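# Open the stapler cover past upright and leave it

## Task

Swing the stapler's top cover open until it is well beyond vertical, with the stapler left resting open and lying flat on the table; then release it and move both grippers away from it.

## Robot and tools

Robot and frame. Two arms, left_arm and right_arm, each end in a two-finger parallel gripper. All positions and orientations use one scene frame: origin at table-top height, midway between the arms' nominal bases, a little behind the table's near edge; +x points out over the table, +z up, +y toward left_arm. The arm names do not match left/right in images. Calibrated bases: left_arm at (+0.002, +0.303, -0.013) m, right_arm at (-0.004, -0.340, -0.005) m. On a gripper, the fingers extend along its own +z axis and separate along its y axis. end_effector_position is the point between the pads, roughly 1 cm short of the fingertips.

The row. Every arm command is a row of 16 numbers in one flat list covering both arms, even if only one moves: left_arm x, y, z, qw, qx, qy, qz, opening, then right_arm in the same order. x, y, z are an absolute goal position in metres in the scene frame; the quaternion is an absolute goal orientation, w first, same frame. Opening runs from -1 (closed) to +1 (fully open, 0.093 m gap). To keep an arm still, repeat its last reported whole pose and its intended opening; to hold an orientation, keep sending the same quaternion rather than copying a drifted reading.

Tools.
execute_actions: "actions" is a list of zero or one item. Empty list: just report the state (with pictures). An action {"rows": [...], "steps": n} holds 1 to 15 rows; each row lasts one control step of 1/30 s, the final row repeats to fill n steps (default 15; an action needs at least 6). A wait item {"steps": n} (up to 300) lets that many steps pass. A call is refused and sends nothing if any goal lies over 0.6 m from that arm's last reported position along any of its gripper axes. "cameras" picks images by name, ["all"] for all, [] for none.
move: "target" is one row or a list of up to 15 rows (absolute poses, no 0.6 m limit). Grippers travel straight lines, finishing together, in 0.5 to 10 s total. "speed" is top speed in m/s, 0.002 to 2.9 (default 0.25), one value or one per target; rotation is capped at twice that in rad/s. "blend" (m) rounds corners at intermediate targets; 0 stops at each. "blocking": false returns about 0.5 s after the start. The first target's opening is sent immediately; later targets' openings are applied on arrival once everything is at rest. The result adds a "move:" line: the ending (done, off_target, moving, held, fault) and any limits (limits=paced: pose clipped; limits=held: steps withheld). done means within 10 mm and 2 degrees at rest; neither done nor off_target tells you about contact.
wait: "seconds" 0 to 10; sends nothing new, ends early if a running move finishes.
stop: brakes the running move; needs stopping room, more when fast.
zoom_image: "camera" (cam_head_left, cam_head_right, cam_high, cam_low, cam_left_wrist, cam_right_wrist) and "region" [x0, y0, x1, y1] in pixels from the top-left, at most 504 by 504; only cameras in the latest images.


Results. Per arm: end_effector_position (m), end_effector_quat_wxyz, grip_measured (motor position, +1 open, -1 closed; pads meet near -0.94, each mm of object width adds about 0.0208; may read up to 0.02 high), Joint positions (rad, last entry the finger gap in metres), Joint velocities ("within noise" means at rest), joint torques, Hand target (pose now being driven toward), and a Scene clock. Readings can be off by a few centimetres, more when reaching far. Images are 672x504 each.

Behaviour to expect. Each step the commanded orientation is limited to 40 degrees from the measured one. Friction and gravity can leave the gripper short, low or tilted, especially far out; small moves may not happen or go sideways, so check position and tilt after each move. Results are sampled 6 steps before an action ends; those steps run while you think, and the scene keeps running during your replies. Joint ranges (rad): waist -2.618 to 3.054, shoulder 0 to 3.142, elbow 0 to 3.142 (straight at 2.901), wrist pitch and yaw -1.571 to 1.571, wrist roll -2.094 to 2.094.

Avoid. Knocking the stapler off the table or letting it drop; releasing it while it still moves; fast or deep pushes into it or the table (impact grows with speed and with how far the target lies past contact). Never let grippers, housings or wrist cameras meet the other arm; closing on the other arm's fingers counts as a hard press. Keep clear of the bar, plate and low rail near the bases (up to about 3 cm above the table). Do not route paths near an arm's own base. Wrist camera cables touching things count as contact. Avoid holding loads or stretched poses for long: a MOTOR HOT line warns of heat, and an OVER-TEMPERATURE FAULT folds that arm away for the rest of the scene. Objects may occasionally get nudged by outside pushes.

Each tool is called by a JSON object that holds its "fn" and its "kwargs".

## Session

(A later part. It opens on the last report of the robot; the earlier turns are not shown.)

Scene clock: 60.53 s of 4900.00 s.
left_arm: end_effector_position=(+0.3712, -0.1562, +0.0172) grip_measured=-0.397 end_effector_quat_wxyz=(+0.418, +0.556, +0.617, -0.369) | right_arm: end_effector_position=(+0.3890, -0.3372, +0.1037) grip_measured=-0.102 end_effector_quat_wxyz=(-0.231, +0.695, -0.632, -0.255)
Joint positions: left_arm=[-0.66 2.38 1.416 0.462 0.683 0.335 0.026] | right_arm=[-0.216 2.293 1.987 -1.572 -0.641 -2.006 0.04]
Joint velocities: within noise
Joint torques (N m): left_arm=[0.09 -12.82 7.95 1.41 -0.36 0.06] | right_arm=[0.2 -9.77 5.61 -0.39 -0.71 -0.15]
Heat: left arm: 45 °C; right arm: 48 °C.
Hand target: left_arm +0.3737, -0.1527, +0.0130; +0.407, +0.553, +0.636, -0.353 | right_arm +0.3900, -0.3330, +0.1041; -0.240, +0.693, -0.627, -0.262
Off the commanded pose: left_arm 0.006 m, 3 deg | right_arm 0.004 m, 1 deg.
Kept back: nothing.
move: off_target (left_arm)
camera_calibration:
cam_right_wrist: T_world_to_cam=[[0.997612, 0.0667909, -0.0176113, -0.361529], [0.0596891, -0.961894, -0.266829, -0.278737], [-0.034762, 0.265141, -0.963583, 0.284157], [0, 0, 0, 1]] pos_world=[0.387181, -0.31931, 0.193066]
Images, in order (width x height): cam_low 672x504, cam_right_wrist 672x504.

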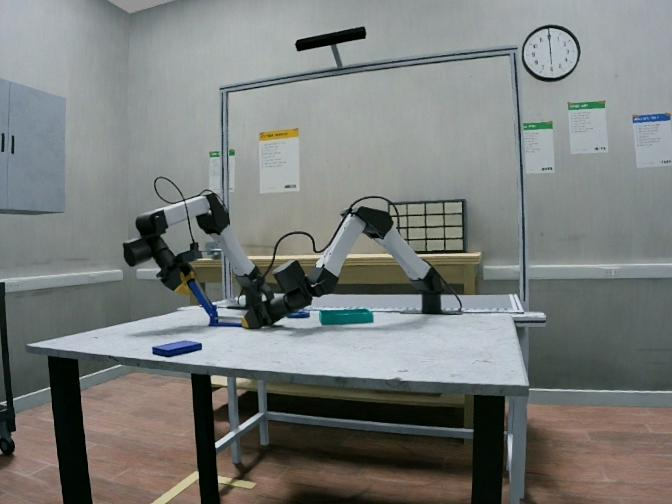

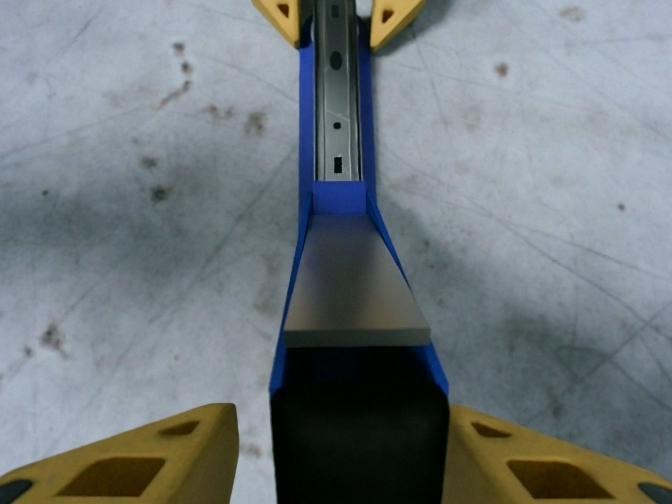

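{"fn": "move", "kwargs": {"target": [[0.374,-0.153,0.015,0.4056,0.553,0.6366,-0.3523,0.15,0.390,-0.335,0.105,0.240,-0.693,0.627,0.262,0.15],[0.368,-0.085,0.055,0.4056,0.553,0.6366,-0.3523,0.15,0.386,-0.375,0.16,0.22,-0.70,0.64,0.24,0.15],[0.35,-0.01,0.11,0.4056,0.553,0.6366,-0.3523,0.15,0.370,-0.40,0.21,0.20,-0.70,0.65,0.215,0.15]], "speed": 0.12, "blend": [0,0.02,0]}}

{"fn": "zoom_image", "kwargs": {"camera": "cam_low", "region": [160, 250, 290, 340]}}

Scene clock: 63.67 s of 4900.00 s.
left_arm: end_effector_position=(+0.3570, -0.0132, +0.1082) grip_measured=+0.148 end_effector_quat_wxyz=(+0.409, +0.549, +0.640, -0.348) | right_arm: end_effector_position=(+0.3717, -0.3969, +0.1894) grip_measured=+0.148 end_effector_quat_wxyz=(-0.260, +0.672, -0.683, -0.123)
Joint positions: left_arm=[-0.407 1.864 1.086 0.102 0.838 0.534 0.052] | right_arm=[-0.349 2.034 1.987 -1.573 -0.568 -1.944 0.052]
Joint velocities: within noise
Joint torques (N m): left_arm=[0.51 -10.28 6.17 1.71 0.41 0.08] | right_arm=[-0.39 -12.04 8.12 0.06 -0.28 0]
Heat: left arm: 46 °C; right arm: 49 °C.
Hand target: left_arm +0.3501, -0.0102, +0.1099; +0.406, +0.553, +0.637, -0.352 | right_arm +0.3695, -0.3995, +0.2091; -0.267, +0.674, -0.682, -0.096
Off the commanded pose: left_arm 0.008 m, 1 deg | right_arm 0.021 m, 14 deg.
joint sent to its limit (right arm) — joint 4 (wrist pitch), lower limit.
Kept back: nothing.
move: off_target (right_arm)
camera_calibration:
cam_left_wrist: T_world_to_cam=[[-0.986607, -0.163006, -0.00604296, 0.351432], [-0.122109, 0.762624, -0.635212, 0.158193], [0.108152, -0.625967, -0.772314, 0.120752], [0, 0, 0, 1]] pos_world=[0.352983, 0.0122311, 0.195868]
cam_right_wrist: T_world_to_cam=[[0.980731, -0.0979825, 0.169016, -0.43324], [-0.0764214, -0.988607, -0.129677, -0.298306], [0.179796, 0.114262, -0.977045, 0.244749], [0, 0, 0, 1]] pos_world=[0.35809, -0.365322, 0.273672]

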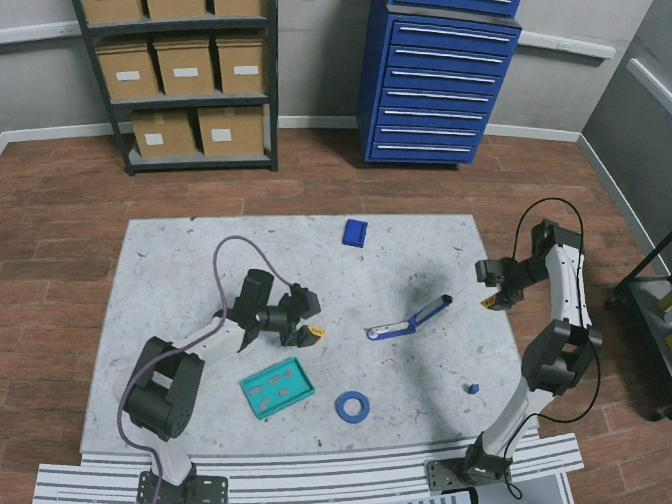

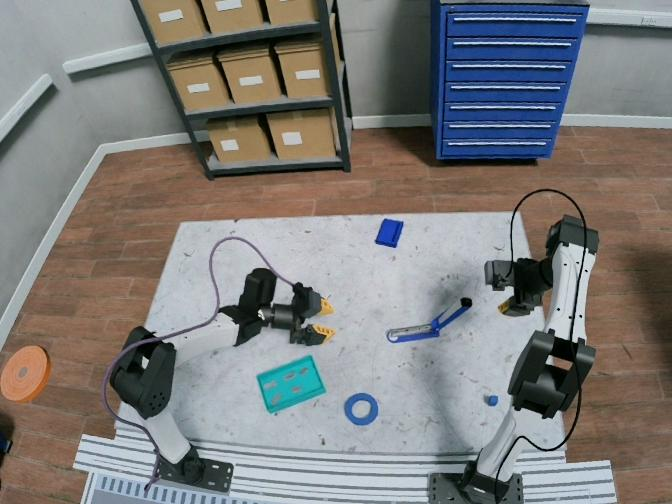

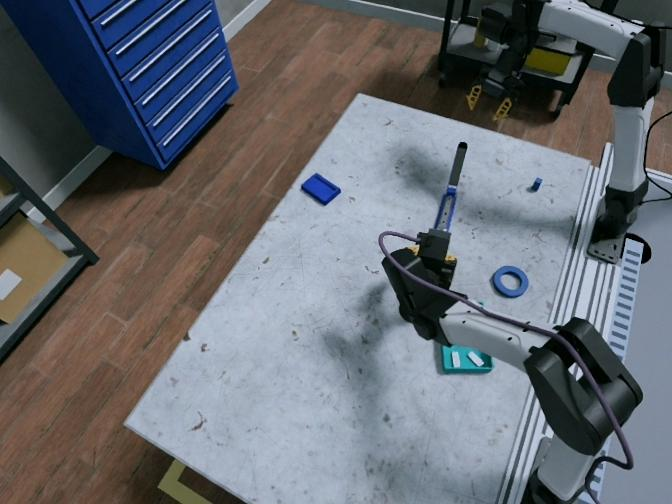

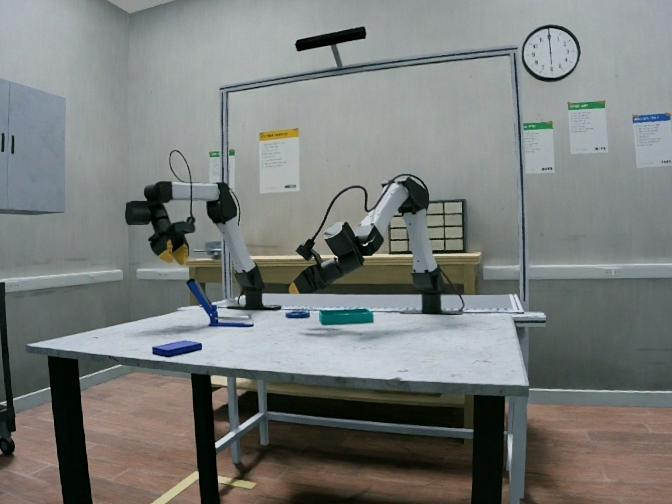

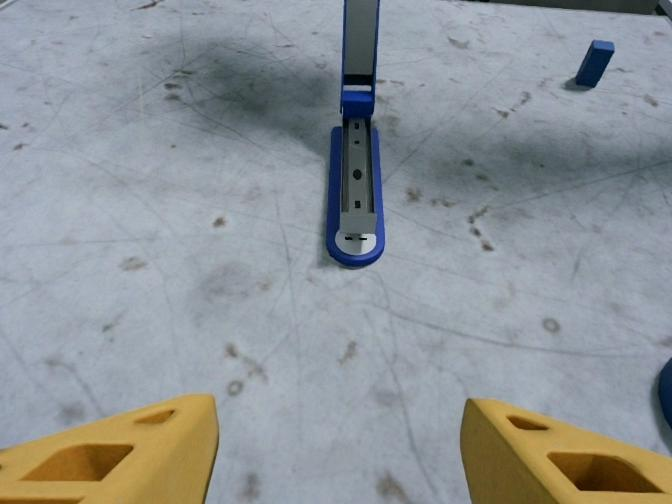

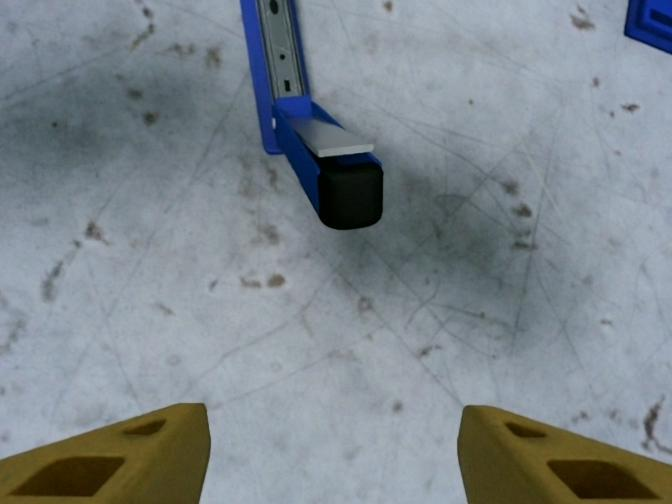

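Scaled by 3.877.

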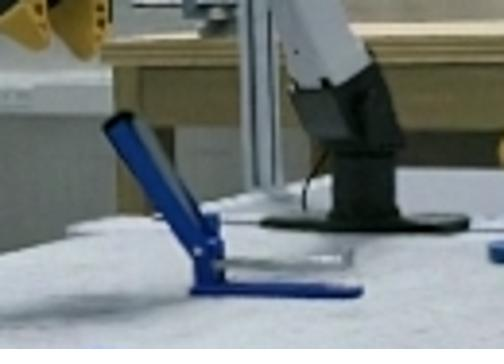

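Open at about 123°, flat, arms clear.

{"fn": "finished_scene", "kwargs": {"scene": 2}}

The scene is finished: the task was done.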